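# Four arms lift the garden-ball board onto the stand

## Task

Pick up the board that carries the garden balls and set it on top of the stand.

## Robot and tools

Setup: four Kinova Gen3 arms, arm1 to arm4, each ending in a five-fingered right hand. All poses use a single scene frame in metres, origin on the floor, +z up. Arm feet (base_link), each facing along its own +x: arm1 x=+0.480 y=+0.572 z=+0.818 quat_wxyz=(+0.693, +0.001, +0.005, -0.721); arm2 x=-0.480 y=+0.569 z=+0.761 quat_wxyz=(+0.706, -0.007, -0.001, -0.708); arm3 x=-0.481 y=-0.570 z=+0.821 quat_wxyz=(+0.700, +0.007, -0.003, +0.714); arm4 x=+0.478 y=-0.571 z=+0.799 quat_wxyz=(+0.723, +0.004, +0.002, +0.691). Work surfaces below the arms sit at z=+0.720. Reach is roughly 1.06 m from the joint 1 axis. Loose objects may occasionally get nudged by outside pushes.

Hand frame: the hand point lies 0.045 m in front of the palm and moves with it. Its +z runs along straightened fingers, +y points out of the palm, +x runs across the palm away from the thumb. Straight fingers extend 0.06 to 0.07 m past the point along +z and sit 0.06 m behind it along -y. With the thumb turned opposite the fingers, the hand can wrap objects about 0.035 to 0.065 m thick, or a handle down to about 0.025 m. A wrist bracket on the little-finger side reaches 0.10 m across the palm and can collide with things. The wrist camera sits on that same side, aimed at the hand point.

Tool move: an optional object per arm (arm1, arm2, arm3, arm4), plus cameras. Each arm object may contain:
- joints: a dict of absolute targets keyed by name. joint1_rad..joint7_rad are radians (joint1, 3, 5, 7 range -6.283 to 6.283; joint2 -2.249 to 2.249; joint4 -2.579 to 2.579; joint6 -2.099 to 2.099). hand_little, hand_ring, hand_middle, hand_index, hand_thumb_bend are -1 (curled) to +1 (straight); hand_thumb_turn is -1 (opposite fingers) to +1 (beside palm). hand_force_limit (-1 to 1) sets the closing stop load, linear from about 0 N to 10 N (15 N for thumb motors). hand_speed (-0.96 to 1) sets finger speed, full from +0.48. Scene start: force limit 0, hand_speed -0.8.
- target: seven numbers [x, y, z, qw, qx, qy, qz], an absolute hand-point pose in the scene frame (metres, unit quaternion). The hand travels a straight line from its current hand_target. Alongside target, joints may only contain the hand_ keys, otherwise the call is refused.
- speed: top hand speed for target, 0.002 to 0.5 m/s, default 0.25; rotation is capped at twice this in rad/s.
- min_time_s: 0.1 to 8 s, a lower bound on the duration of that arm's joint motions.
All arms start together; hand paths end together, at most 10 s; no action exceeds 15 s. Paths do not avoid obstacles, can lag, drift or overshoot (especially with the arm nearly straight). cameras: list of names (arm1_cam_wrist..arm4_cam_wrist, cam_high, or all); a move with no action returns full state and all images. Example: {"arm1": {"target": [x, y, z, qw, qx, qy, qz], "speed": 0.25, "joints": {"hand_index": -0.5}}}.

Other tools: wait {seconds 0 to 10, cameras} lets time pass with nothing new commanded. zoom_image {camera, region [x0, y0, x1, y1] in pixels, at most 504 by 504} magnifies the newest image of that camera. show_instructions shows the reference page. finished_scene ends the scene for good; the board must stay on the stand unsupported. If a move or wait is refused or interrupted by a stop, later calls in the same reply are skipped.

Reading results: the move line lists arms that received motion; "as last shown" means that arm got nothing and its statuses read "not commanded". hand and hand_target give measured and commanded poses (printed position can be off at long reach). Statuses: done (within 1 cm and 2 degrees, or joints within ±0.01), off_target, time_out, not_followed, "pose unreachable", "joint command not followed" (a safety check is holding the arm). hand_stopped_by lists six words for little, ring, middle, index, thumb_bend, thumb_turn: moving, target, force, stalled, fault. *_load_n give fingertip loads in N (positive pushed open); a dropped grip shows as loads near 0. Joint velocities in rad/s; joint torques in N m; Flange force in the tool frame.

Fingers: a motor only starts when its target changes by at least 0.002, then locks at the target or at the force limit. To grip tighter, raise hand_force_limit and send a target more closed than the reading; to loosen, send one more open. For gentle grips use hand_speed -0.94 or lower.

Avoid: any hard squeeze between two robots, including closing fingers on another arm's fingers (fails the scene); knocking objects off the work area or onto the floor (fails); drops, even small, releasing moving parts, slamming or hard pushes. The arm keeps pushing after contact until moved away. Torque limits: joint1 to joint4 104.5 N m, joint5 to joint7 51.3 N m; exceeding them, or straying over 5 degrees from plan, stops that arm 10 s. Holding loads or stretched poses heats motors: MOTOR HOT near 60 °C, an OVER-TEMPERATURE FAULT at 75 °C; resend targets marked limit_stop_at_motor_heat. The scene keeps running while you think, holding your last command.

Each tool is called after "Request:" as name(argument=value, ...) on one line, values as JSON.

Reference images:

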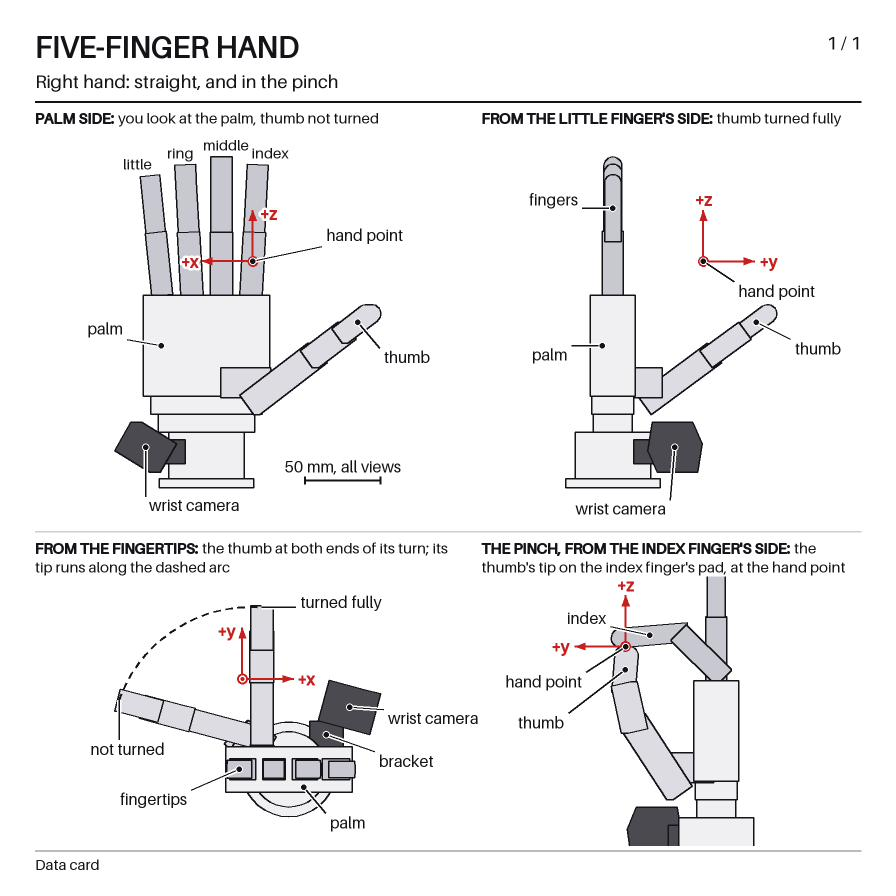

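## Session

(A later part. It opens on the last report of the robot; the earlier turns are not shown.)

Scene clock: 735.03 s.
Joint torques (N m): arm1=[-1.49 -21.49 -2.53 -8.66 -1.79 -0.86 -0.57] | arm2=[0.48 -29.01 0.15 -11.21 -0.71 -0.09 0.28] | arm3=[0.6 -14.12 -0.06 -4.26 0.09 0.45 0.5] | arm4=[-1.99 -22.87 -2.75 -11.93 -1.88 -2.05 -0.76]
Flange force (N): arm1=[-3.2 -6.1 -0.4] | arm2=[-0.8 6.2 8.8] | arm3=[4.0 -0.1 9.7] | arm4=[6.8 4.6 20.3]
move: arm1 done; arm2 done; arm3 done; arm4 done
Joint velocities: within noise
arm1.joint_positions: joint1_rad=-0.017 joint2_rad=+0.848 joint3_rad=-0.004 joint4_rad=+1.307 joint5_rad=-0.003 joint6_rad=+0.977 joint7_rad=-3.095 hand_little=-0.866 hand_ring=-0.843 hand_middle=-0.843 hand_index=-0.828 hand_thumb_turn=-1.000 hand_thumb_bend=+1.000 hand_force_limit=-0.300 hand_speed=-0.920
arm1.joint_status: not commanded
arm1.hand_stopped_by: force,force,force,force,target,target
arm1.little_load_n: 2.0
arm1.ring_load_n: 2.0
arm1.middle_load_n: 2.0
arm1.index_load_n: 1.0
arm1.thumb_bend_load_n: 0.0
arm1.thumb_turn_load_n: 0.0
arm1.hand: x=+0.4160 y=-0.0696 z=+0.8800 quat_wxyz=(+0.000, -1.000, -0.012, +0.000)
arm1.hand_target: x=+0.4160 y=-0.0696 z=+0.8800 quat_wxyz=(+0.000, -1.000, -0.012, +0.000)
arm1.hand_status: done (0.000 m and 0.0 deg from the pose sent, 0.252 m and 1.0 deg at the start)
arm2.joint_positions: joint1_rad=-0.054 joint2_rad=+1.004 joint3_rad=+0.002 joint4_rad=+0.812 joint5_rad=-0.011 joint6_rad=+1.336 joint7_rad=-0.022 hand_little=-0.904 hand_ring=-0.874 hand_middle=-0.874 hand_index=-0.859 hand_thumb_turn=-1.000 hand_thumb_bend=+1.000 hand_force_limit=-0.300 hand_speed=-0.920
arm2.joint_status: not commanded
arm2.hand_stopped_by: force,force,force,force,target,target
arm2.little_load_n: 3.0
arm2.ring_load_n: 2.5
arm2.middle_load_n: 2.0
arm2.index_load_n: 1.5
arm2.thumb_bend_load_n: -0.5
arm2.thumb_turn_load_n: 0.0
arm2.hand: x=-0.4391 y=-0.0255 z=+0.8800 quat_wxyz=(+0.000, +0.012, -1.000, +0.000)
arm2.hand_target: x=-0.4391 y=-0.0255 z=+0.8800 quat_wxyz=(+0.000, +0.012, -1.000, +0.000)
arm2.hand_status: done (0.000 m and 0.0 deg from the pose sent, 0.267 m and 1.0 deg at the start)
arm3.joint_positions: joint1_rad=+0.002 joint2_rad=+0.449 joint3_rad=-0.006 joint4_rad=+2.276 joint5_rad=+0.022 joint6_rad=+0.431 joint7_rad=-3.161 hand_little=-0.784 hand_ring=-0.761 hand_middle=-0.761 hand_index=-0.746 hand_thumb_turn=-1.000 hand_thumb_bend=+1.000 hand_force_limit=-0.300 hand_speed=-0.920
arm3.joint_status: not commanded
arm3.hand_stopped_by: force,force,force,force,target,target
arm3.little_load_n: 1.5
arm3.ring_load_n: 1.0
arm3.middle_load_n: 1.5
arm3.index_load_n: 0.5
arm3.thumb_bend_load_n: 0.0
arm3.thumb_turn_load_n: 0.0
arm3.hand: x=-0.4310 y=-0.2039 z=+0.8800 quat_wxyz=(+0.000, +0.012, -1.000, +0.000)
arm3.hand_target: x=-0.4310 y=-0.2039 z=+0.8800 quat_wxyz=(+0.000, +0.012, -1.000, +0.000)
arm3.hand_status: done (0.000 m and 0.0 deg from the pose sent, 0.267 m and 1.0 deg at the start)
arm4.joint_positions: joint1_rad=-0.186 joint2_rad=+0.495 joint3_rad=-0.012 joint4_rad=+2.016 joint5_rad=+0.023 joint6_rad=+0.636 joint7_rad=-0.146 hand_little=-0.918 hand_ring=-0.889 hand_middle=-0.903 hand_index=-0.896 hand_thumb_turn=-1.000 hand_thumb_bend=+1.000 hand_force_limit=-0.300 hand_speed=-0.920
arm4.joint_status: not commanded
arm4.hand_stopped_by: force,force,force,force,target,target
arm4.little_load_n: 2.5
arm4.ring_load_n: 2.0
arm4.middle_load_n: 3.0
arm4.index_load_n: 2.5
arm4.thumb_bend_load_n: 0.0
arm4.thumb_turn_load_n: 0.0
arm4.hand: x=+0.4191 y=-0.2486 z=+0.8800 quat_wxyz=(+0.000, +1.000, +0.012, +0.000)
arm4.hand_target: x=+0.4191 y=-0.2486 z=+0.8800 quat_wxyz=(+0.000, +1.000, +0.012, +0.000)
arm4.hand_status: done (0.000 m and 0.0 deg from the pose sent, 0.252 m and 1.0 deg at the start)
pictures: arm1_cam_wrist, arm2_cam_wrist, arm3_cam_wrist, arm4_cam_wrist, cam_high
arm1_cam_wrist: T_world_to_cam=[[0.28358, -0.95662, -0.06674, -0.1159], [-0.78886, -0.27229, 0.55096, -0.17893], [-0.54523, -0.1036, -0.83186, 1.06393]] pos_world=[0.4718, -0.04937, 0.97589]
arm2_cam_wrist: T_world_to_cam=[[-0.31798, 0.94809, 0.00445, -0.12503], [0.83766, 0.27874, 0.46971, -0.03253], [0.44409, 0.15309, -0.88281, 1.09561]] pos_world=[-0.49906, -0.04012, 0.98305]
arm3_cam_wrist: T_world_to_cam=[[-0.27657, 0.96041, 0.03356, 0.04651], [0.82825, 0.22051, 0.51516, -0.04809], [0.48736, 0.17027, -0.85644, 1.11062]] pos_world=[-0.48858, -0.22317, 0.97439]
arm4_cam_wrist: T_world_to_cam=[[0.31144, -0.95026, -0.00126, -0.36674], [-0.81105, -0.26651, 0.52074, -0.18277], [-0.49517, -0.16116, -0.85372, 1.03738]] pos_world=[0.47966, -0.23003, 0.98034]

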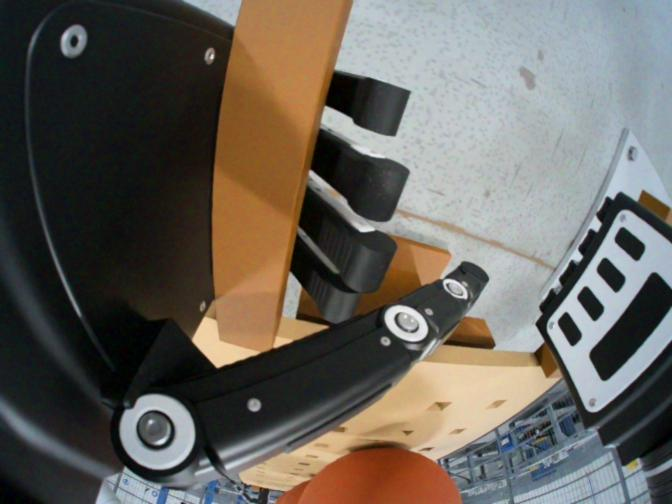

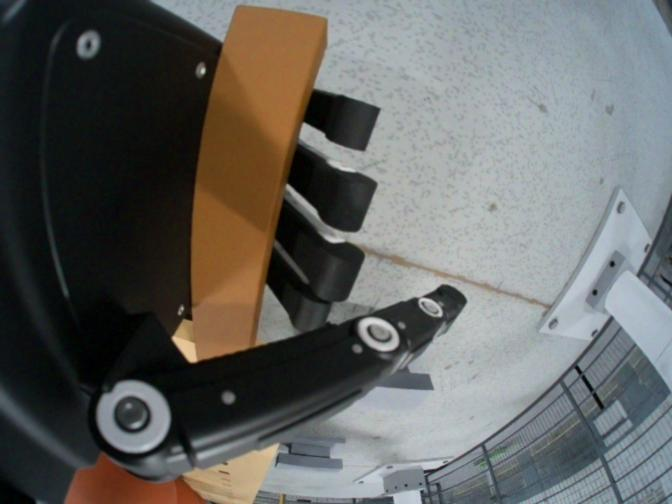

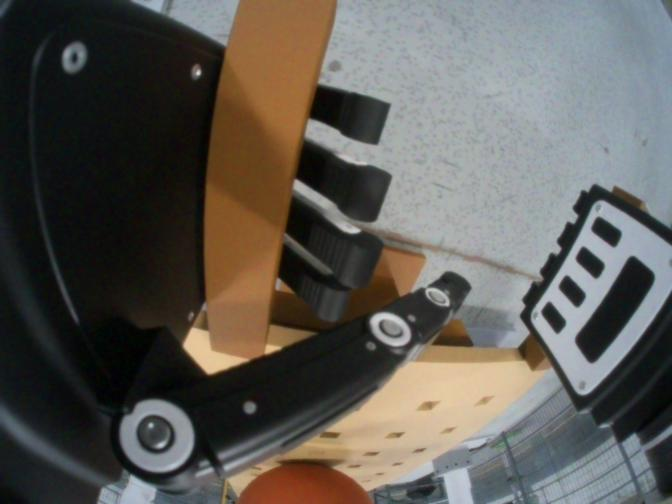

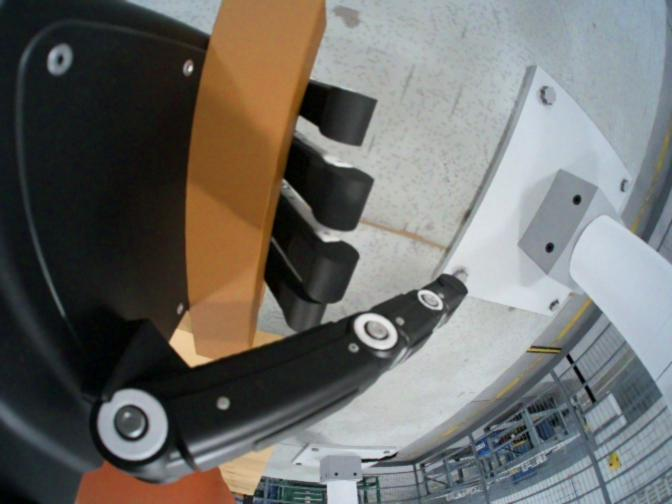

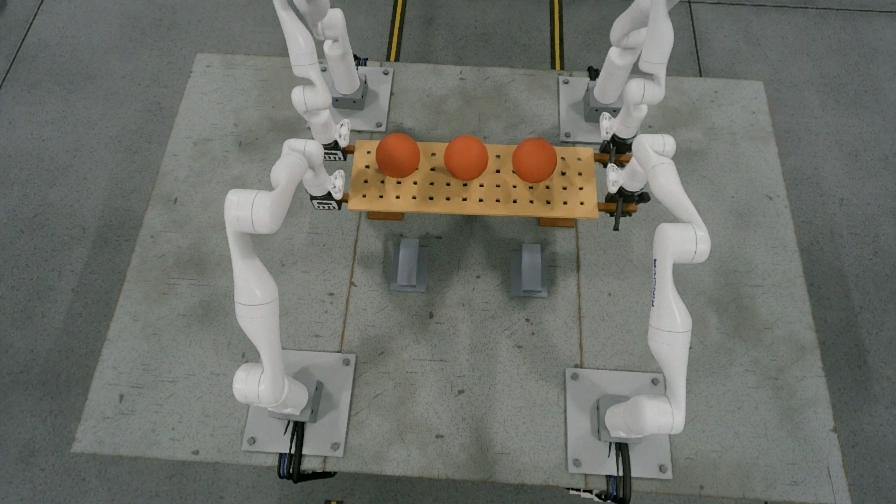

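Request:
move(arm1={"target": [0.416, -0.0776, 0.845, 0, 0.99993, 0.0122, 0], "speed": 0.05}, arm2={"target": [-0.4391, -0.0335, 0.845, 0, -0.0122, 0.99993, 0], "speed": 0.05}, arm3={"target": [-0.431, -0.2119, 0.845, 0, -0.0122, 0.99993, 0], "speed": 0.05}, arm4={"target": [0.4191, -0.2566, 0.845, 0, 0.99993, 0.0122, 0], "speed": 0.05}, cameras=["all"])

Request:
zoom_image(camera="cam_high", region=[310, 130, 490, 240])

Request:
zoom_image(camera="cam_high", region=[460, 130, 640, 240])

Scene clock: 764.27 s.
Joint torques (N m): arm1=[-0.22 -20.15 -1.45 -7.89 -0.99 -0.95 -0.09] | arm2=[0.49 -24.13 0.18 -9.12 -0.36 -0.69 0.62] | arm3=[0.47 -12.63 -0.16 -3.33 0.11 0.05 0.52] | arm4=[-1.83 -22.6 -2.67 -9.25 -1.37 -1.25 -0.54]
Flange force (N): arm1=[-0.1 -7.1 -4.0] | arm2=[-1.3 7.5 -0.3] | arm3=[3.9 -3.0 2.6] | arm4=[5.7 2.8 20.5]
move: arm1 done; arm2 done; arm3 done; arm4 done
Joint velocities: within noise
arm1.joint_positions: joint1_rad=-0.018 joint2_rad=+0.915 joint3_rad=-0.004 joint4_rad=+1.293 joint5_rad=-0.003 joint6_rad=+0.925 joint7_rad=-3.096 hand_little=-0.866 hand_ring=-0.843 hand_middle=-0.843 hand_index=-0.828 hand_thumb_turn=-1.000 hand_thumb_bend=+1.000 hand_force_limit=-0.300 hand_speed=-0.920
arm1.joint_status: not commanded
arm1.hand_stopped_by: force,force,force,force,target,target
arm1.little_load_n: 1.0
arm1.ring_load_n: 1.0
arm1.middle_load_n: 1.5
arm1.index_load_n: 0.5
arm1.thumb_bend_load_n: 0.0
arm1.thumb_turn_load_n: 0.0
arm1.hand: x=+0.4160 y=-0.0776 z=+0.8450 quat_wxyz=(+0.000, -1.000, -0.012, +0.000)
arm1.hand_target: x=+0.4160 y=-0.0776 z=+0.8450 quat_wxyz=(+0.000, -1.000, -0.012, +0.000)
arm1.hand_status: done (0.000 m and 0.0 deg from the pose sent, 0.036 m and 0.0 deg at the start)
arm2.joint_positions: joint1_rad=-0.054 joint2_rad=+1.059 joint3_rad=+0.002 joint4_rad=+0.807 joint5_rad=-0.011 joint6_rad=+1.286 joint7_rad=-0.022 hand_little=-0.904 hand_ring=-0.874 hand_middle=-0.874 hand_index=-0.859 hand_thumb_turn=-1.000 hand_thumb_bend=+1.000 hand_force_limit=-0.300 hand_speed=-0.920
arm2.joint_status: not commanded
arm2.hand_stopped_by: force,force,force,force,target,target
arm2.little_load_n: 0.5
arm2.ring_load_n: 0.5
arm2.middle_load_n: 0.5
arm2.index_load_n: 0.0
arm2.thumb_bend_load_n: 0.0
arm2.thumb_turn_load_n: 0.0
arm2.hand: x=-0.4391 y=-0.0335 z=+0.8450 quat_wxyz=(+0.000, +0.012, -1.000, +0.000)
arm2.hand_target: x=-0.4391 y=-0.0335 z=+0.8450 quat_wxyz=(+0.000, +0.012, -1.000, +0.000)
arm2.hand_status: done (0.000 m and 0.0 deg from the pose sent, 0.036 m and 0.0 deg at the start)
arm3.joint_positions: joint1_rad=-0.001 joint2_rad=+0.545 joint3_rad=-0.002 joint4_rad=+2.328 joint5_rad=+0.028 joint6_rad=+0.283 joint7_rad=-3.167 hand_little=-0.784 hand_ring=-0.761 hand_middle=-0.761 hand_index=-0.746 hand_thumb_turn=-1.000 hand_thumb_bend=+1.000 hand_force_limit=-0.300 hand_speed=-0.920
arm3.joint_status: not commanded
arm3.hand_stopped_by: force,force,force,force,target,target
arm3.little_load_n: 0.0
arm3.ring_load_n: 0.5
arm3.middle_load_n: 0.0
arm3.index_load_n: 0.0
arm3.thumb_bend_load_n: 0.0
arm3.thumb_turn_load_n: 0.0
arm3.hand: x=-0.4310 y=-0.2119 z=+0.8450 quat_wxyz=(+0.000, +0.012, -1.000, +0.000)
arm3.hand_target: x=-0.4310 y=-0.2119 z=+0.8450 quat_wxyz=(+0.000, +0.012, -1.000, +0.000)
arm3.hand_status: done (0.000 m and 0.0 deg from the pose sent, 0.036 m and 0.0 deg at the start)
arm4.joint_positions: joint1_rad=-0.190 joint2_rad=+0.561 joint3_rad=-0.011 joint4_rad=+2.072 joint5_rad=+0.028 joint6_rad=+0.513 joint7_rad=-0.154 hand_little=-0.918 hand_ring=-0.889 hand_middle=-0.903 hand_index=-0.896 hand_thumb_turn=-1.000 hand_thumb_bend=+1.000 hand_force_limit=-0.300 hand_speed=-0.920
arm4.joint_status: not commanded
arm4.hand_stopped_by: force,force,force,force,target,target
arm4.little_load_n: 3.5
arm4.ring_load_n: 2.5
arm4.middle_load_n: 3.5
arm4.index_load_n: 3.0
arm4.thumb_bend_load_n: 0.0
arm4.thumb_turn_load_n: 0.0
arm4.hand: x=+0.4191 y=-0.2566 z=+0.8450 quat_wxyz=(+0.000, +1.000, +0.012, +0.000)
arm4.hand_target: x=+0.4191 y=-0.2566 z=+0.8450 quat_wxyz=(+0.000, +1.000, +0.012, +0.000)
arm4.hand_status: done (0.000 m and 0.0 deg from the pose sent, 0.036 m and 0.0 deg at the start)
pictures: arm1_cam_wrist, arm2_cam_wrist, arm3_cam_wrist, arm4_cam_wrist, cam_high
arm1_cam_wrist: T_world_to_cam=[[0.28366, -0.9566, -0.06679, -0.1259], [-0.78883, -0.27238, 0.55095, -0.16176], [-0.54523, -0.1036, -0.83186, 1.03404]] pos_world=[0.47191, -0.05737, 0.94089]
arm2_cam_wrist: T_world_to_cam=[[-0.318, 0.94808, 0.00448, -0.11733], [0.8377, 0.27875, 0.46964, -0.01377], [0.444, 0.15309, -0.88285, 1.06593]] pos_world=[-0.49906, -0.04812, 0.94805]
arm3_cam_wrist: T_world_to_cam=[[-0.27663, 0.96039, 0.03367, 0.05523], [0.82828, 0.22051, 0.51511, -0.02823], [0.48728, 0.17038, -0.85647, 1.08201]] pos_world=[-0.48858, -0.23117, 0.93939]
arm4_cam_wrist: T_world_to_cam=[[0.31144, -0.95026, -0.00126, -0.37442], [-0.81105, -0.26651, 0.52074, -0.1666], [-0.49517, -0.16116, -0.85372, 1.00626]] pos_world=[0.47976, -0.23802, 0.94534]

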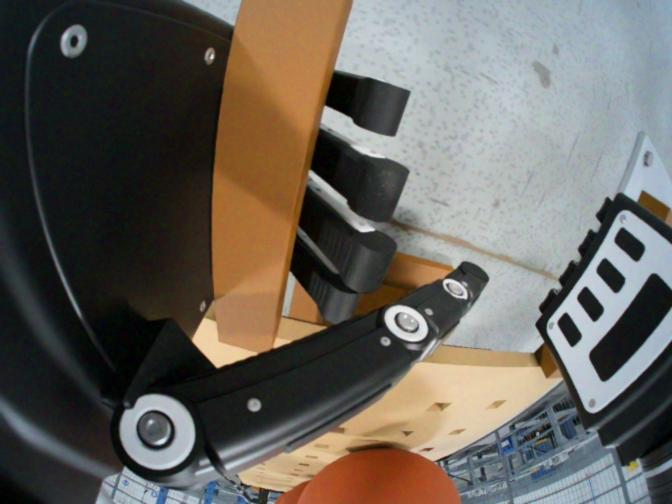

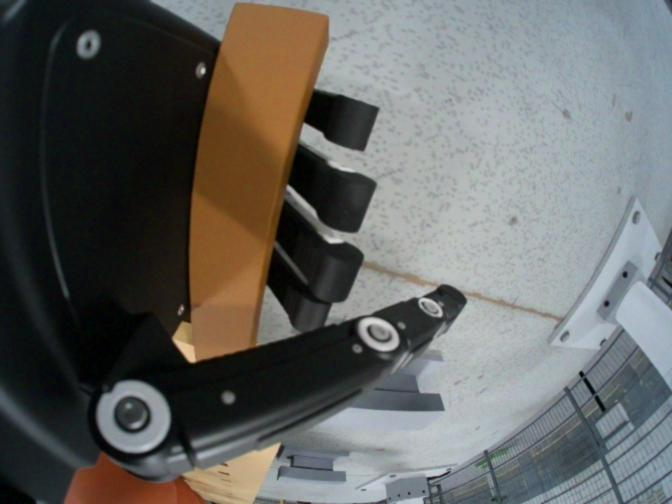

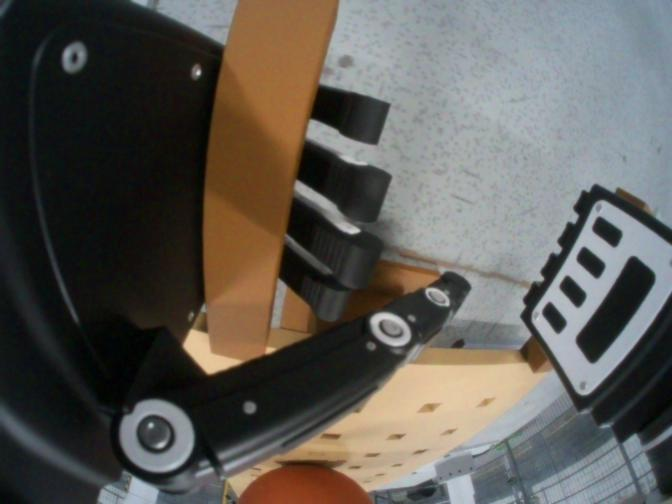

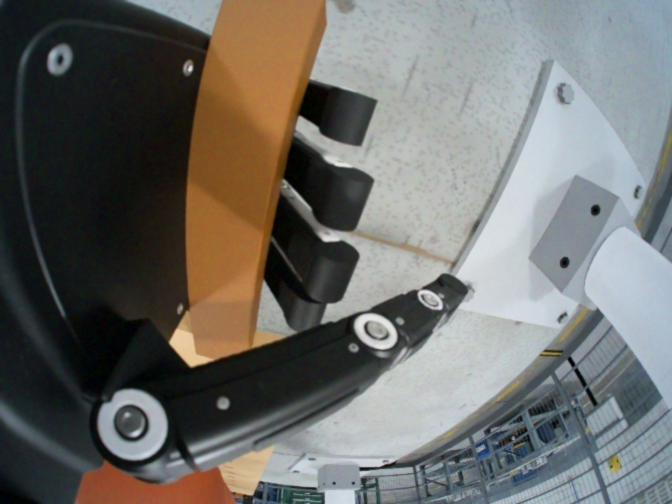

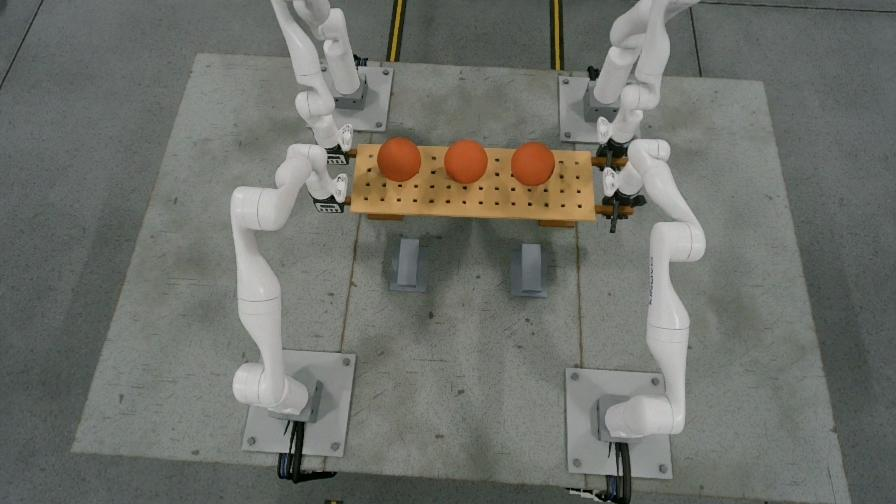

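Scaled by 2.800 from the camera's image (finer frame: 1280x720).

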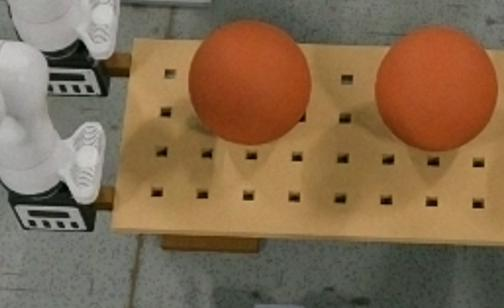

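Scaled by 2.800 from the camera's image (finer frame: 1280x720).

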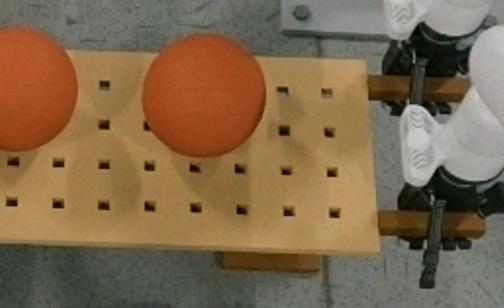

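Request:
move(arm1={"target": [0.416, -0.0776, 0.843, 0, 0.99993, 0.0122, 0], "speed": 0.02}, arm2={"target": [-0.4391, -0.0335, 0.843, 0, -0.0122, 0.99993, 0], "speed": 0.02}, arm3={"target": [-0.431, -0.2119, 0.843, 0, -0.0122, 0.99993, 0], "speed": 0.02}, arm4={"target": [0.4191, -0.2566, 0.840, 0, 0.99993, 0.0122, 0], "speed": 0.02}, cameras=["cam_high"])

Scene clock: 821.00 s.
Joint torques (N m): arm1=[1.49 -20.88 0.3 -8.89 -0.12 -1.63 0.04] | arm2=[0.54 -23.62 0.18 -8.34 -0.39 -0.15 0.6] | arm3=[0.43 -12.66 -0.2 -3.27 0.09 0 0.49] | arm4=[-0.07 -15.24 -0.82 -3.15 -0.22 0.39 0.02]
Flange force (N): arm1=[3.1 -8.5 -3.8] | arm2=[-1.4 5.7 -0.6] | arm3=[3.7 -2.9 2.4] | arm4=[-0.6 -2.9 3.6]
move: arm1 done; arm2 done; arm3 done; arm4 done
Joint velocities: within noise
arm1.joint_positions: joint1_rad=-0.018 joint2_rad=+0.918 joint3_rad=-0.004 joint4_rad=+1.294 joint5_rad=-0.003 joint6_rad=+0.921 joint7_rad=-3.096 hand_little=-0.866 hand_ring=-0.844 hand_middle=-0.844 hand_index=-0.829 hand_thumb_turn=-1.000 hand_thumb_bend=+1.000 hand_force_limit=-0.300 hand_speed=-0.920
arm1.joint_status: not commanded
arm1.hand_stopped_by: force,force,force,force,target,target
arm1.little_load_n: 0.0
arm1.ring_load_n: 0.0
arm1.middle_load_n: 0.0
arm1.index_load_n: 0.0
arm1.thumb_bend_load_n: 0.0
arm1.thumb_turn_load_n: 0.0
arm1.hand: x=+0.4160 y=-0.0776 z=+0.8430 quat_wxyz=(+0.000, -1.000, -0.012, +0.000)
arm1.hand_target: x=+0.4160 y=-0.0776 z=+0.8430 quat_wxyz=(+0.000, -1.000, -0.012, +0.000)
arm1.hand_status: done (0.000 m and 0.0 deg from the pose sent, 0.002 m and 0.0 deg at the start)
arm2.joint_positions: joint1_rad=-0.054 joint2_rad=+1.061 joint3_rad=+0.001 joint4_rad=+0.810 joint5_rad=-0.011 joint6_rad=+1.281 joint7_rad=-0.022 hand_little=-0.904 hand_ring=-0.874 hand_middle=-0.874 hand_index=-0.859 hand_thumb_turn=-1.000 hand_thumb_bend=+1.000 hand_force_limit=-0.300 hand_speed=-0.920
arm2.joint_status: not commanded
arm2.hand_stopped_by: force,force,force,force,target,target
arm2.little_load_n: 0.0
arm2.ring_load_n: 0.0
arm2.middle_load_n: 0.5
arm2.index_load_n: 0.0
arm2.thumb_bend_load_n: 0.0
arm2.thumb_turn_load_n: 0.0
arm2.hand: x=-0.4391 y=-0.0335 z=+0.8430 quat_wxyz=(+0.000, +0.012, -1.000, +0.000)
arm2.hand_target: x=-0.4391 y=-0.0335 z=+0.8430 quat_wxyz=(+0.000, +0.012, -1.000, +0.000)
arm2.hand_status: done (0.000 m and 0.0 deg from the pose sent, 0.002 m and 0.0 deg at the start)
arm3.joint_positions: joint1_rad=-0.001 joint2_rad=+0.551 joint3_rad=-0.002 joint4_rad=+2.330 joint5_rad=+0.028 joint6_rad=+0.275 joint7_rad=-3.167 hand_little=-0.784 hand_ring=-0.761 hand_middle=-0.761 hand_index=-0.746 hand_thumb_turn=-1.000 hand_thumb_bend=+1.000 hand_force_limit=-0.300 hand_speed=-0.920
arm3.joint_status: not commanded
arm3.hand_stopped_by: force,force,force,force,target,target
arm3.little_load_n: 0.0
arm3.ring_load_n: 0.0
arm3.middle_load_n: 0.5
arm3.index_load_n: 0.0
arm3.thumb_bend_load_n: 0.0
arm3.thumb_turn_load_n: 0.0
arm3.hand: x=-0.4310 y=-0.2119 z=+0.8430 quat_wxyz=(+0.000, +0.012, -1.000, +0.000)
arm3.hand_target: x=-0.4310 y=-0.2119 z=+0.8430 quat_wxyz=(+0.000, +0.012, -1.000, +0.000)
arm3.hand_status: done (0.000 m and 0.0 deg from the pose sent, 0.002 m and 0.0 deg at the start)
arm4.joint_positions: joint1_rad=-0.190 joint2_rad=+0.573 joint3_rad=-0.010 joint4_rad=+2.075 joint5_rad=+0.029 joint6_rad=+0.498 joint7_rad=-0.154 hand_little=-0.919 hand_ring=-0.889 hand_middle=-0.904 hand_index=-0.896 hand_thumb_turn=-1.000 hand_thumb_bend=+1.000 hand_force_limit=-0.300 hand_speed=-0.920
arm4.joint_status: not commanded
arm4.hand_stopped_by: force,force,force,force,target,target
arm4.little_load_n: 0.0
arm4.ring_load_n: 0.0
arm4.middle_load_n: 0.0
arm4.index_load_n: 0.0
arm4.thumb_bend_load_n: 0.0
arm4.thumb_turn_load_n: 0.0
arm4.hand: x=+0.4191 y=-0.2566 z=+0.8400 quat_wxyz=(+0.000, +1.000, +0.012, +0.000)
arm4.hand_target: x=+0.4191 y=-0.2566 z=+0.8400 quat_wxyz=(+0.000, +1.000, +0.012, +0.000)
arm4.hand_status: done (0.000 m and 0.0 deg from the pose sent, 0.005 m and 0.0 deg at the start)

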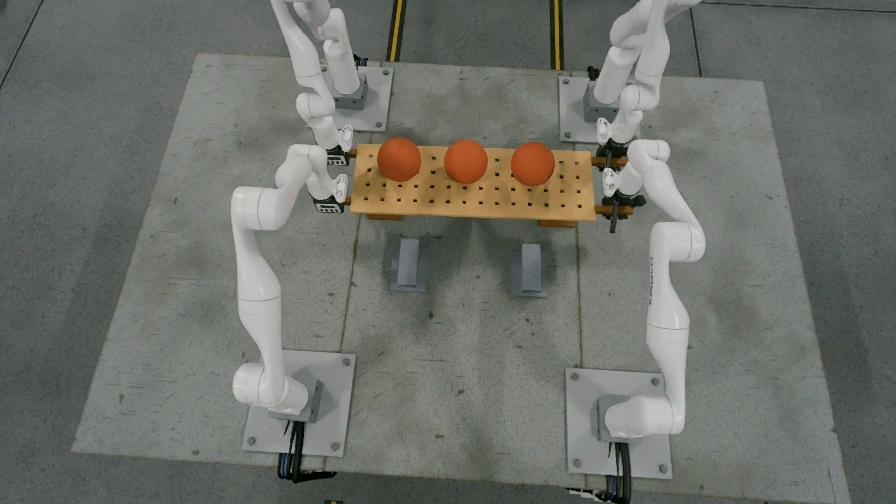

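Request:
move(arm1={"joints": {"hand_little": 1, "hand_ring": 1, "hand_middle": 1, "hand_index": 1, "hand_speed": -0.8}}, arm2={"joints": {"hand_little": 1, "hand_ring": 1, "hand_middle": 1, "hand_index": 1, "hand_speed": -0.8}}, arm3={"joints": {"hand_little": 1, "hand_ring": 1, "hand_middle": 1, "hand_index": 1, "hand_speed": -0.8}}, arm4={"joints": {"hand_little": 1, "hand_ring": 1, "hand_middle": 1, "hand_index": 1, "hand_speed": -0.8}}, cameras=["all"])

Scene clock: 837.27 s.
Joint torques (N m): arm1=[1.39 -20.73 0.27 -8.64 -0.17 -1.53 -0.06] | arm2=[0.5 -23.64 0.2 -8.34 -0.36 -0.18 0.6] | arm3=[0.46 -12.69 -0.2 -3.23 0.1 0.06 0.55] | arm4=[-0.03 -15.26 -0.8 -3.18 -0.23 0.33 0.02]
Flange force (N): arm1=[2.7 -7.9 -3.9] | arm2=[-1.3 5.6 -0.6] | arm3=[3.9 -2.9 2.7] | arm4=[-0.8 -2.9 3.5]
move: arm1 done; arm2 done; arm3 done; arm4 done
Joint velocities: within noise
arm1.joint_positions: joint1_rad=-0.018 joint2_rad=+0.918 joint3_rad=-0.004 joint4_rad=+1.294 joint5_rad=-0.003 joint6_rad=+0.921 joint7_rad=-3.096 hand_little=+1.000 hand_ring=+1.000 hand_middle=+1.000 hand_index=+1.000 hand_thumb_turn=-1.000 hand_thumb_bend=+1.000 hand_force_limit=-0.300 hand_speed=-0.800
arm1.joint_status: all done
arm1.hand_stopped_by: target,target,target,target,target,target
arm1.little_load_n: 0.0
arm1.ring_load_n: 0.0
arm1.middle_load_n: 0.0
arm1.index_load_n: 0.0
arm1.thumb_bend_load_n: 0.0
arm1.thumb_turn_load_n: 0.0
arm1.hand: x=+0.4160 y=-0.0776 z=+0.8430 quat_wxyz=(+0.000, -1.000, -0.012, +0.000)
arm1.hand_target: x=+0.4160 y=-0.0776 z=+0.8430 quat_wxyz=(+0.000, -1.000, -0.012, +0.000)
arm1.hand_status: not commanded
arm2.joint_positions: joint1_rad=-0.054 joint2_rad=+1.061 joint3_rad=+0.002 joint4_rad=+0.810 joint5_rad=-0.011 joint6_rad=+1.281 joint7_rad=-0.022 hand_little=+1.000 hand_ring=+1.000 hand_middle=+1.000 hand_index=+1.000 hand_thumb_turn=-1.000 hand_thumb_bend=+1.000 hand_force_limit=-0.300 hand_speed=-0.800
arm2.joint_status: all done
arm2.hand_stopped_by: target,target,target,target,target,target
arm2.little_load_n: 0.0
arm2.ring_load_n: 0.0
arm2.middle_load_n: 0.0
arm2.index_load_n: 0.0
arm2.thumb_bend_load_n: 0.0
arm2.thumb_turn_load_n: 0.0
arm2.hand: x=-0.4391 y=-0.0335 z=+0.8430 quat_wxyz=(+0.000, +0.012, -1.000, +0.000)
arm2.hand_target: x=-0.4391 y=-0.0335 z=+0.8430 quat_wxyz=(+0.000, +0.012, -1.000, +0.000)
arm2.hand_status: not commanded
arm3.joint_positions: joint1_rad=-0.001 joint2_rad=+0.551 joint3_rad=-0.002 joint4_rad=+2.330 joint5_rad=+0.028 joint6_rad=+0.275 joint7_rad=-3.167 hand_little=+1.000 hand_ring=+1.000 hand_middle=+1.000 hand_index=+1.000 hand_thumb_turn=-1.000 hand_thumb_bend=+1.000 hand_force_limit=-0.300 hand_speed=-0.800
arm3.joint_status: all done
arm3.hand_stopped_by: target,target,target,target,target,target
arm3.little_load_n: 0.0
arm3.ring_load_n: 0.0
arm3.middle_load_n: 0.0
arm3.index_load_n: 0.0
arm3.thumb_bend_load_n: 0.0
arm3.thumb_turn_load_n: 0.0
arm3.hand: x=-0.4310 y=-0.2119 z=+0.8430 quat_wxyz=(+0.000, +0.012, -1.000, +0.000)
arm3.hand_target: x=-0.4310 y=-0.2119 z=+0.8430 quat_wxyz=(+0.000, +0.012, -1.000, +0.000)
arm3.hand_status: not commanded
arm4.joint_positions: joint1_rad=-0.190 joint2_rad=+0.573 joint3_rad=-0.010 joint4_rad=+2.075 joint5_rad=+0.029 joint6_rad=+0.498 joint7_rad=-0.154 hand_little=+1.000 hand_ring=+1.000 hand_middle=+1.000 hand_index=+1.000 hand_thumb_turn=-1.000 hand_thumb_bend=+1.000 hand_force_limit=-0.300 hand_speed=-0.800
arm4.joint_status: all done
arm4.hand_stopped_by: target,target,target,target,target,target
arm4.little_load_n: 0.0
arm4.ring_load_n: 0.0
arm4.middle_load_n: 0.0
arm4.index_load_n: 0.0
arm4.thumb_bend_load_n: 0.0
arm4.thumb_turn_load_n: 0.0
arm4.hand: x=+0.4191 y=-0.2566 z=+0.8400 quat_wxyz=(+0.000, +1.000, +0.012, +0.000)
arm4.hand_target: x=+0.4191 y=-0.2566 z=+0.8400 quat_wxyz=(+0.000, +1.000, +0.012, +0.000)
arm4.hand_status: not commanded
pictures: arm1_cam_wrist, arm2_cam_wrist, arm3_cam_wrist, arm4_cam_wrist, cam_high
arm1_cam_wrist: T_world_to_cam=[[0.28353, -0.95663, -0.06682, -0.12595], [-0.78888, -0.27229, 0.55093, -0.16061], [-0.54524, -0.1035, -0.83187, 1.0324]] pos_world=[0.47191, -0.05737, 0.93889]
arm2_cam_wrist: T_world_to_cam=[[-0.318, 0.94808, 0.00448, -0.11732], [0.8377, 0.27875, 0.46964, -0.01283], [0.444, 0.15309, -0.88285, 1.06417]] pos_world=[-0.49906, -0.04812, 0.94605]
arm3_cam_wrist: T_world_to_cam=[[-0.27663, 0.96039, 0.03367, 0.0553], [0.82828, 0.22051, 0.51511, -0.0272], [0.48728, 0.17038, -0.85647, 1.0803]] pos_world=[-0.48858, -0.23117, 0.93739]
arm4_cam_wrist: T_world_to_cam=[[0.3114, -0.95028, -0.00134, -0.3743], [-0.81107, -0.26651, 0.52072, -0.16405], [-0.49518, -0.16107, -0.85373, 1.00198]] pos_world=[0.47966, -0.23802, 0.94034]

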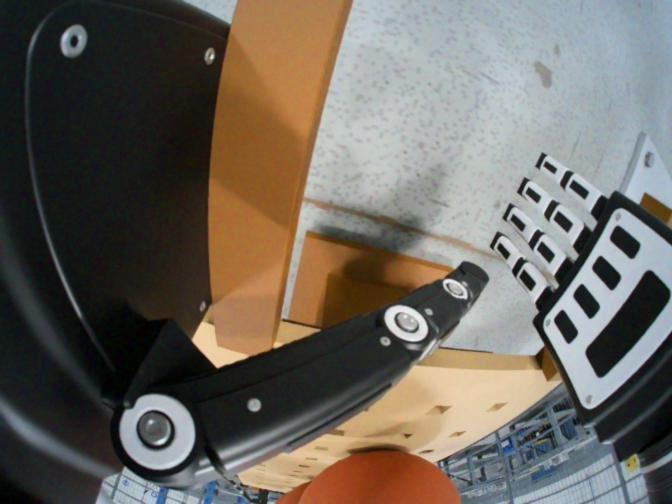

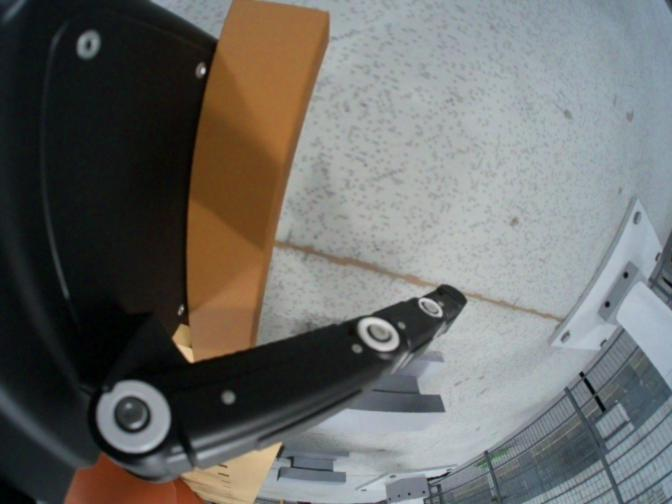

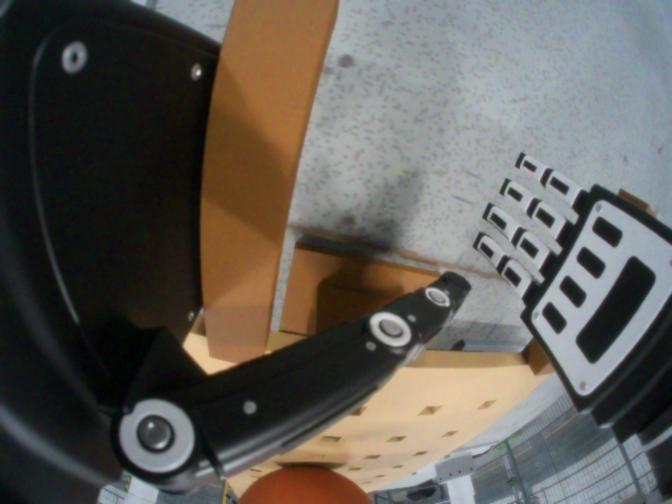

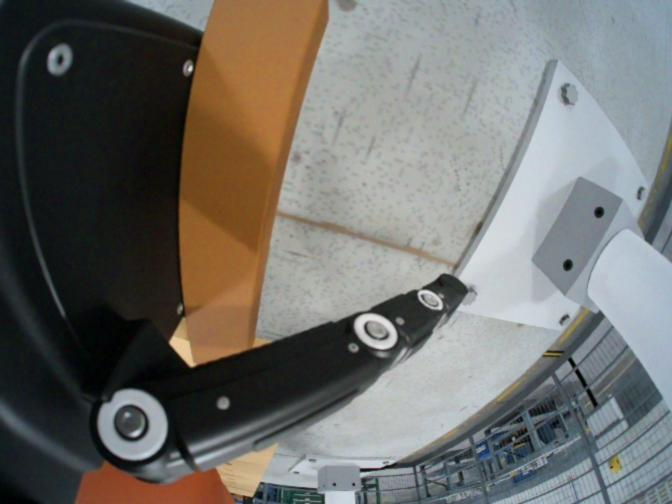

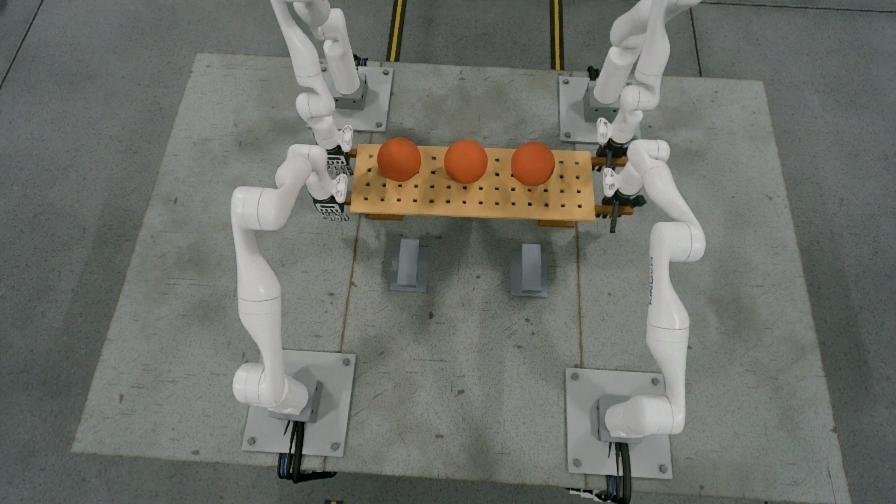

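Request:
move(arm1={"target": [0.416, -0.0686, 0.843, 0, 0.99993, 0.0122, 0], "speed": 0.03}, arm2={"target": [-0.4391, -0.0425, 0.843, 0, -0.0122, 0.99993, 0], "speed": 0.03}, arm3={"target": [-0.431, -0.2199, 0.843, 0, -0.0122, 0.99993, 0], "speed": 0.03}, arm4={"target": [0.4191, -0.2476, 0.840, 0, 0.99993, 0.0122, 0], "speed": 0.03}, cameras=["cam_high"])

Request:
move(arm1={"target": [0.416, -0.0686, 1.0, 0, 0.99993, 0.0122, 0], "speed": 0.1}, arm2={"target": [-0.4391, -0.0425, 1.0, 0, -0.0122, 0.99993, 0], "speed": 0.1}, arm3={"target": [-0.431, -0.2199, 1.0, 0, -0.0122, 0.99993, 0], "speed": 0.1}, arm4={"target": [0.4191, -0.2476, 1.0, 0, 0.99993, 0.0122, 0], "speed": 0.1}, cameras=["all"])

Scene clock: 846.97 s.
Joint torques (N m): arm1=[1.7 -20.67 0.29 -6.51 -0.02 0.11 0.3] | arm2=[0.5 -24.01 0.2 -8.42 -0.36 -0.2 0.6] | arm3=[0.48 -12.39 -0.18 -3.16 0.08 0.02 0.54] | arm4=[-0.05 -15.6 -0.73 -3.28 -0.22 0.31 -0.02]
Flange force (N): arm1=[3.5 -2.3 -1.3] | arm2=[-1.3 5.9 -0.6] | arm3=[4.1 -3.1 2.5] | arm4=[-0.6 -3.1 3.3]
move: arm1 done; arm2 done; arm3 done; arm4 done
Joint velocities: within noise
arm1.joint_positions: joint1_rad=-0.017 joint2_rad=+0.900 joint3_rad=-0.004 joint4_rad=+1.335 joint5_rad=-0.003 joint6_rad=+0.897 joint7_rad=-3.096 hand_little=+1.000 hand_ring=+1.000 hand_middle=+1.000 hand_index=+1.000 hand_thumb_turn=-1.000 hand_thumb_bend=+1.000 hand_force_limit=-0.300 hand_speed=-0.800
arm1.joint_status: not commanded
arm1.hand_stopped_by: target,target,target,target,target,target
arm1.little_load_n: 0.0
arm1.ring_load_n: 0.0
arm1.middle_load_n: 0.0
arm1.index_load_n: -0.5
arm1.thumb_bend_load_n: -0.5
arm1.thumb_turn_load_n: 0.0
arm1.hand: x=+0.4160 y=-0.0686 z=+0.8430 quat_wxyz=(+0.000, -1.000, -0.012, +0.000)
arm1.hand_target: x=+0.4160 y=-0.0686 z=+0.8430 quat_wxyz=(+0.000, -1.000, -0.012, +0.000)
arm1.hand_status: done (0.000 m and 0.0 deg from the pose sent, 0.009 m and 0.0 deg at the start)
arm2.joint_positions: joint1_rad=-0.054 joint2_rad=+1.090 joint3_rad=+0.003 joint4_rad=+0.744 joint5_rad=-0.012 joint6_rad=+1.317 joint7_rad=-0.021 hand_little=+1.000 hand_ring=+1.000 hand_middle=+1.000 hand_index=+1.000 hand_thumb_turn=-1.000 hand_thumb_bend=+1.000 hand_force_limit=-0.300 hand_speed=-0.800
arm2.joint_status: not commanded
arm2.hand_stopped_by: target,target,target,target,target,target
arm2.little_load_n: 0.0
arm2.ring_load_n: 0.0
arm2.middle_load_n: 0.0
arm2.index_load_n: 0.0
arm2.thumb_bend_load_n: 0.0
arm2.thumb_turn_load_n: 0.0
arm2.hand: x=-0.4391 y=-0.0425 z=+0.8430 quat_wxyz=(+0.000, +0.012, -1.000, +0.000)
arm2.hand_target: x=-0.4391 y=-0.0425 z=+0.8430 quat_wxyz=(+0.000, +0.012, -1.000, +0.000)
arm2.hand_status: done (0.000 m and 0.0 deg from the pose sent, 0.009 m and 0.0 deg at the start)
arm3.joint_positions: joint1_rad=-0.002 joint2_rad=+0.544 joint3_rad=-0.001 joint4_rad=+2.355 joint5_rad=+0.029 joint6_rad=+0.257 joint7_rad=-3.168 hand_little=+1.000 hand_ring=+1.000 hand_middle=+1.000 hand_index=+1.000 hand_thumb_turn=-1.000 hand_thumb_bend=+1.000 hand_force_limit=-0.300 hand_speed=-0.800
arm3.joint_status: not commanded
arm3.hand_stopped_by: target,target,target,target,target,target
arm3.little_load_n: 0.0
arm3.ring_load_n: 0.0
arm3.middle_load_n: 0.0
arm3.index_load_n: 0.0
arm3.thumb_bend_load_n: 0.0
arm3.thumb_turn_load_n: 0.0
arm3.hand: x=-0.4310 y=-0.2199 z=+0.8430 quat_wxyz=(+0.000, +0.012, -1.000, +0.000)
arm3.hand_target: x=-0.4310 y=-0.2199 z=+0.8430 quat_wxyz=(+0.000, +0.012, -1.000, +0.000)
arm3.hand_status: done (0.000 m and 0.0 deg from the pose sent, 0.008 m and 0.0 deg at the start)
arm4.joint_positions: joint1_rad=-0.186 joint2_rad=+0.585 joint3_rad=-0.011 joint4_rad=+2.046 joint5_rad=+0.029 joint6_rad=+0.515 joint7_rad=-0.150 hand_little=+1.000 hand_ring=+1.000 hand_middle=+1.000 hand_index=+1.000 hand_thumb_turn=-1.000 hand_thumb_bend=+1.000 hand_force_limit=-0.300 hand_speed=-0.800
arm4.joint_status: not commanded
arm4.hand_stopped_by: target,target,target,target,target,target
arm4.little_load_n: 0.0
arm4.ring_load_n: 0.0
arm4.middle_load_n: 0.0
arm4.index_load_n: 0.0
arm4.thumb_bend_load_n: 0.0
arm4.thumb_turn_load_n: 0.0
arm4.hand: x=+0.4191 y=-0.2476 z=+0.8400 quat_wxyz=(+0.000, +1.000, +0.012, +0.000)
arm4.hand_target: x=+0.4191 y=-0.2476 z=+0.8400 quat_wxyz=(+0.000, +1.000, +0.012, +0.000)
arm4.hand_status: done (0.000 m and 0.0 deg from the pose sent, 0.009 m and 0.0 deg at the start)

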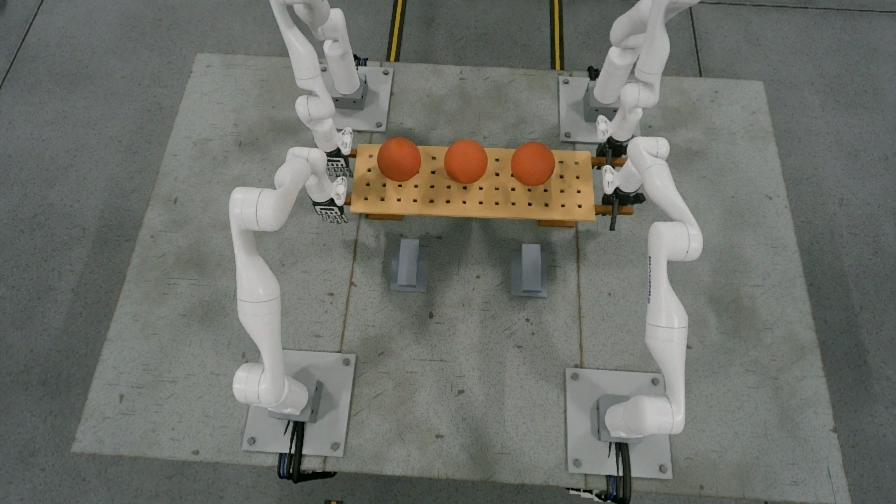

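Scene clock: 849.33 s.
Joint torques (N m): arm1=[1.62 -19.65 0.21 -7.8 0.06 0.11 0.28] | arm2=[0.44 -24.05 0.17 -8.47 -0.39 -0.16 0.58] | arm3=[0.5 -9.12 -0.38 -7.09 0.09 0.05 0.52] | arm4=[-0.03 -13.42 -0.92 -6.3 -0.27 0.32 0.01]
Flange force (N): arm1=[3.2 -2.2 -0.6] | arm2=no reading | arm3=[2.8 -1.2 2.4] | arm4=[0.0 -4.0 1.5]
move: arm1 done; arm2 done; arm3 done; arm4 done
Joint velocities: within noise
arm1.joint_positions: joint1_rad=-0.019 joint2_rad=+0.714 joint3_rad=+0.003 joint4_rad=+1.158 joint5_rad=-0.008 joint6_rad=+1.260 joint7_rad=-3.092 hand_little=+1.000 hand_ring=+1.000 hand_middle=+1.000 hand_index=+1.000 hand_thumb_turn=-1.000 hand_thumb_bend=+1.000 hand_force_limit=-0.300 hand_speed=-0.800
arm1.joint_status: not commanded
arm1.hand_stopped_by: target,target,target,target,target,target
arm1.little_load_n: 0.0
arm1.ring_load_n: 0.0
arm1.middle_load_n: 0.0
arm1.index_load_n: 0.0
arm1.thumb_bend_load_n: 0.0
arm1.thumb_turn_load_n: 0.0
arm1.hand: x=+0.4160 y=-0.0686 z=+1.0000 quat_wxyz=(+0.000, -1.000, -0.012, +0.000)
arm1.hand_target: x=+0.4160 y=-0.0686 z=+1.0000 quat_wxyz=(+0.000, -1.000, -0.012, +0.000)
arm1.hand_status: done (0.000 m and 0.0 deg from the pose sent, 0.157 m and 0.0 deg at the start)
arm2.joint_positions: joint1_rad=-0.053 joint2_rad=+1.089 joint3_rad=+0.018 joint4_rad=+0.243 joint5_rad=-0.025 joint6_rad=+1.820 joint7_rad=-0.022 hand_little=+1.000 hand_ring=+1.000 hand_middle=+1.000 hand_index=+1.000 hand_thumb_turn=-1.000 hand_thumb_bend=+1.000 hand_force_limit=-0.300 hand_speed=-0.800
arm2.joint_status: not commanded
arm2.hand_stopped_by: target,target,target,target,target,target
arm2.little_load_n: 0.0
arm2.ring_load_n: 0.0
arm2.middle_load_n: 0.0
arm2.index_load_n: 0.0
arm2.thumb_bend_load_n: -0.5
arm2.thumb_turn_load_n: 0.0
arm2.hand: x=-0.4391 y=-0.0425 z=+1.0000 quat_wxyz=(+0.000, +0.012, -1.000, +0.000)
arm2.hand_target: x=-0.4391 y=-0.0425 z=+1.0000 quat_wxyz=(+0.000, +0.012, -1.000, +0.000)
arm2.hand_status: done (0.000 m and 0.0 deg from the pose sent, 0.157 m and 0.0 deg at the start)
arm3.joint_positions: joint1_rad=-0.002 joint2_rad=+0.136 joint3_rad=-0.005 joint4_rad=+2.145 joint5_rad=+0.009 joint6_rad=+0.875 joint7_rad=-3.151 hand_little=+1.000 hand_ring=+1.000 hand_middle=+1.000 hand_index=+1.000 hand_thumb_turn=-1.000 hand_thumb_bend=+1.000 hand_force_limit=-0.300 hand_speed=-0.800
arm3.joint_status: not commanded
arm3.hand_stopped_by: target,target,target,target,target,target
arm3.little_load_n: 0.0
arm3.ring_load_n: 0.0
arm3.middle_load_n: 0.0
arm3.index_load_n: 0.0
arm3.thumb_bend_load_n: 0.0
arm3.thumb_turn_load_n: 0.0
arm3.hand: x=-0.4310 y=-0.2199 z=+1.0000 quat_wxyz=(+0.000, +0.012, -1.000, +0.000)
arm3.hand_target: x=-0.4310 y=-0.2199 z=+1.0000 quat_wxyz=(+0.000, +0.012, -1.000, +0.000)
arm3.hand_status: done (0.000 m and 0.0 deg from the pose sent, 0.157 m and 0.0 deg at the start)
arm4.joint_positions: joint1_rad=-0.188 joint2_rad=+0.290 joint3_rad=-0.012 joint4_rad=+1.840 joint5_rad=+0.013 joint6_rad=+1.016 joint7_rad=-0.137 hand_little=+1.000 hand_ring=+1.000 hand_middle=+1.000 hand_index=+1.000 hand_thumb_turn=-1.000 hand_thumb_bend=+1.000 hand_force_limit=-0.300 hand_speed=-0.800
arm4.joint_status: not commanded
arm4.hand_stopped_by: target,target,target,target,target,target
arm4.little_load_n: 0.0
arm4.ring_load_n: 0.0
arm4.middle_load_n: -0.5
arm4.index_load_n: 0.0
arm4.thumb_bend_load_n: 0.0
arm4.thumb_turn_load_n: 0.0
arm4.hand: x=+0.4191 y=-0.2476 z=+1.0000 quat_wxyz=(+0.000, +1.000, +0.012, +0.000)
arm4.hand_target: x=+0.4191 y=-0.2476 z=+1.0000 quat_wxyz=(+0.000, +1.000, +0.012, +0.000)
arm4.hand_status: done (0.000 m and 0.0 deg from the pose sent, 0.160 m and 0.0 deg at the start)
pictures: arm1_cam_wrist, arm2_cam_wrist, arm3_cam_wrist, arm4_cam_wrist, cam_high
arm1_cam_wrist: T_world_to_cam=[[0.28361, -0.9566, -0.06687, -0.10683], [-0.78885, -0.27239, 0.55093, -0.24467], [-0.54524, -0.1035, -0.83187, 1.16393]] pos_world=[0.47191, -0.04837, 1.09589]
arm2_cam_wrist: T_world_to_cam=[[-0.318, 0.94808, 0.00448, -0.10958], [0.8377, 0.27875, 0.46964, -0.08408], [0.444, 0.15309, -0.88285, 1.20414]] pos_world=[-0.49906, -0.05702, 1.10305]
arm3_cam_wrist: T_world_to_cam=[[-0.27663, 0.96039, 0.03367, 0.0577], [0.82828, 0.22051, 0.51511, -0.1063], [0.48728, 0.17038, -0.85647, 1.21613]] pos_world=[-0.48858, -0.23917, 1.09439]
arm4_cam_wrist: T_world_to_cam=[[0.3114, -0.95028, -0.00134, -0.36556], [-0.81107, -0.26651, 0.52072, -0.24488], [-0.49518, -0.16107, -0.85373, 1.14007]] pos_world=[0.47976, -0.22903, 1.10034]

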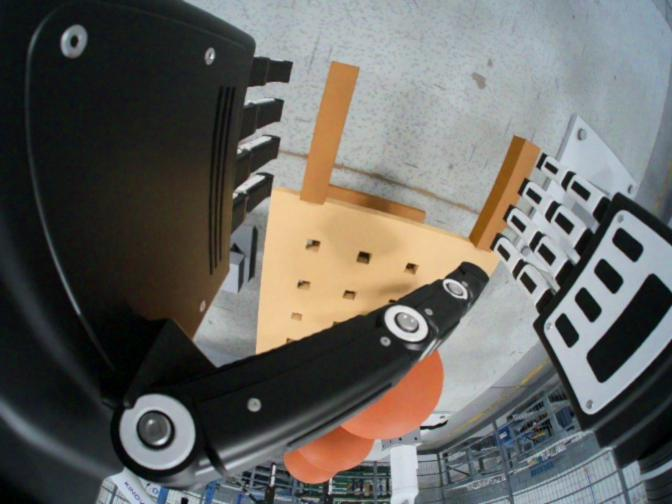

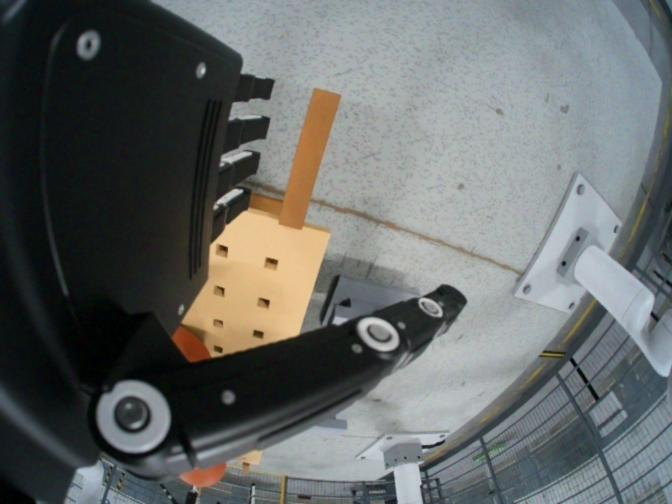

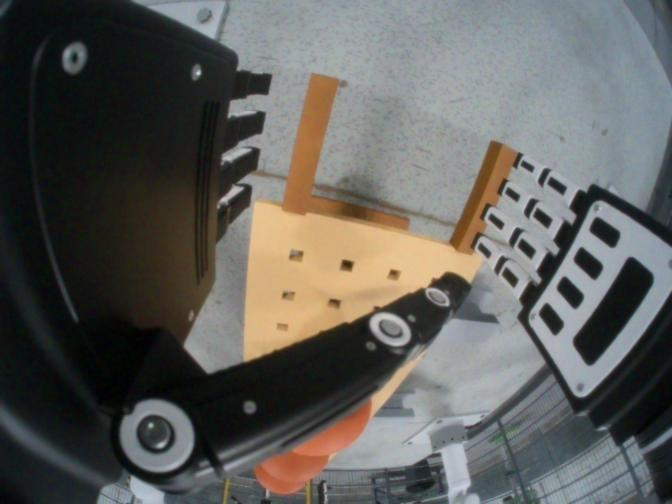

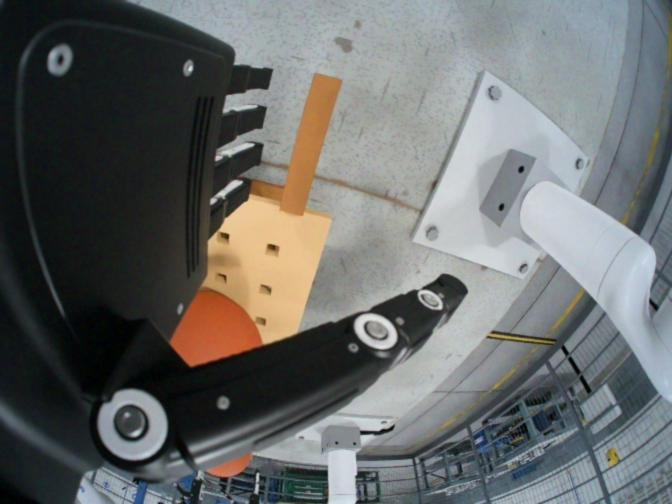

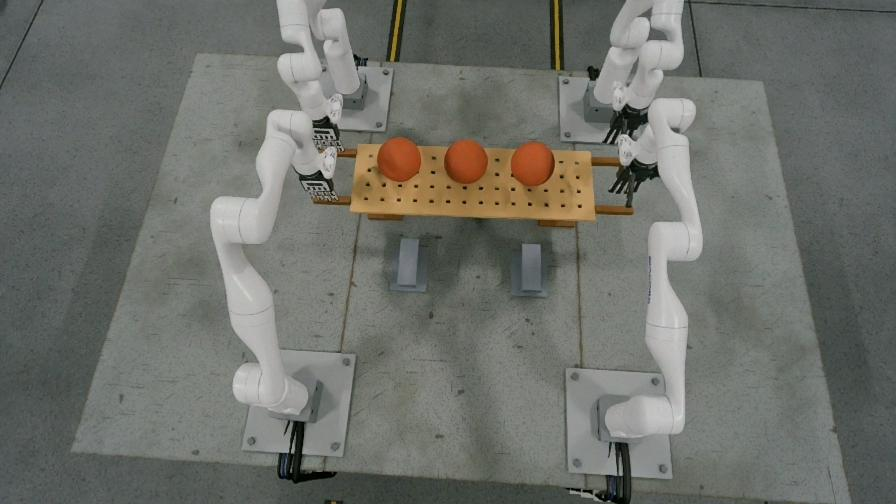

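Request:
finished_scene()

The scene is finished: the task was done.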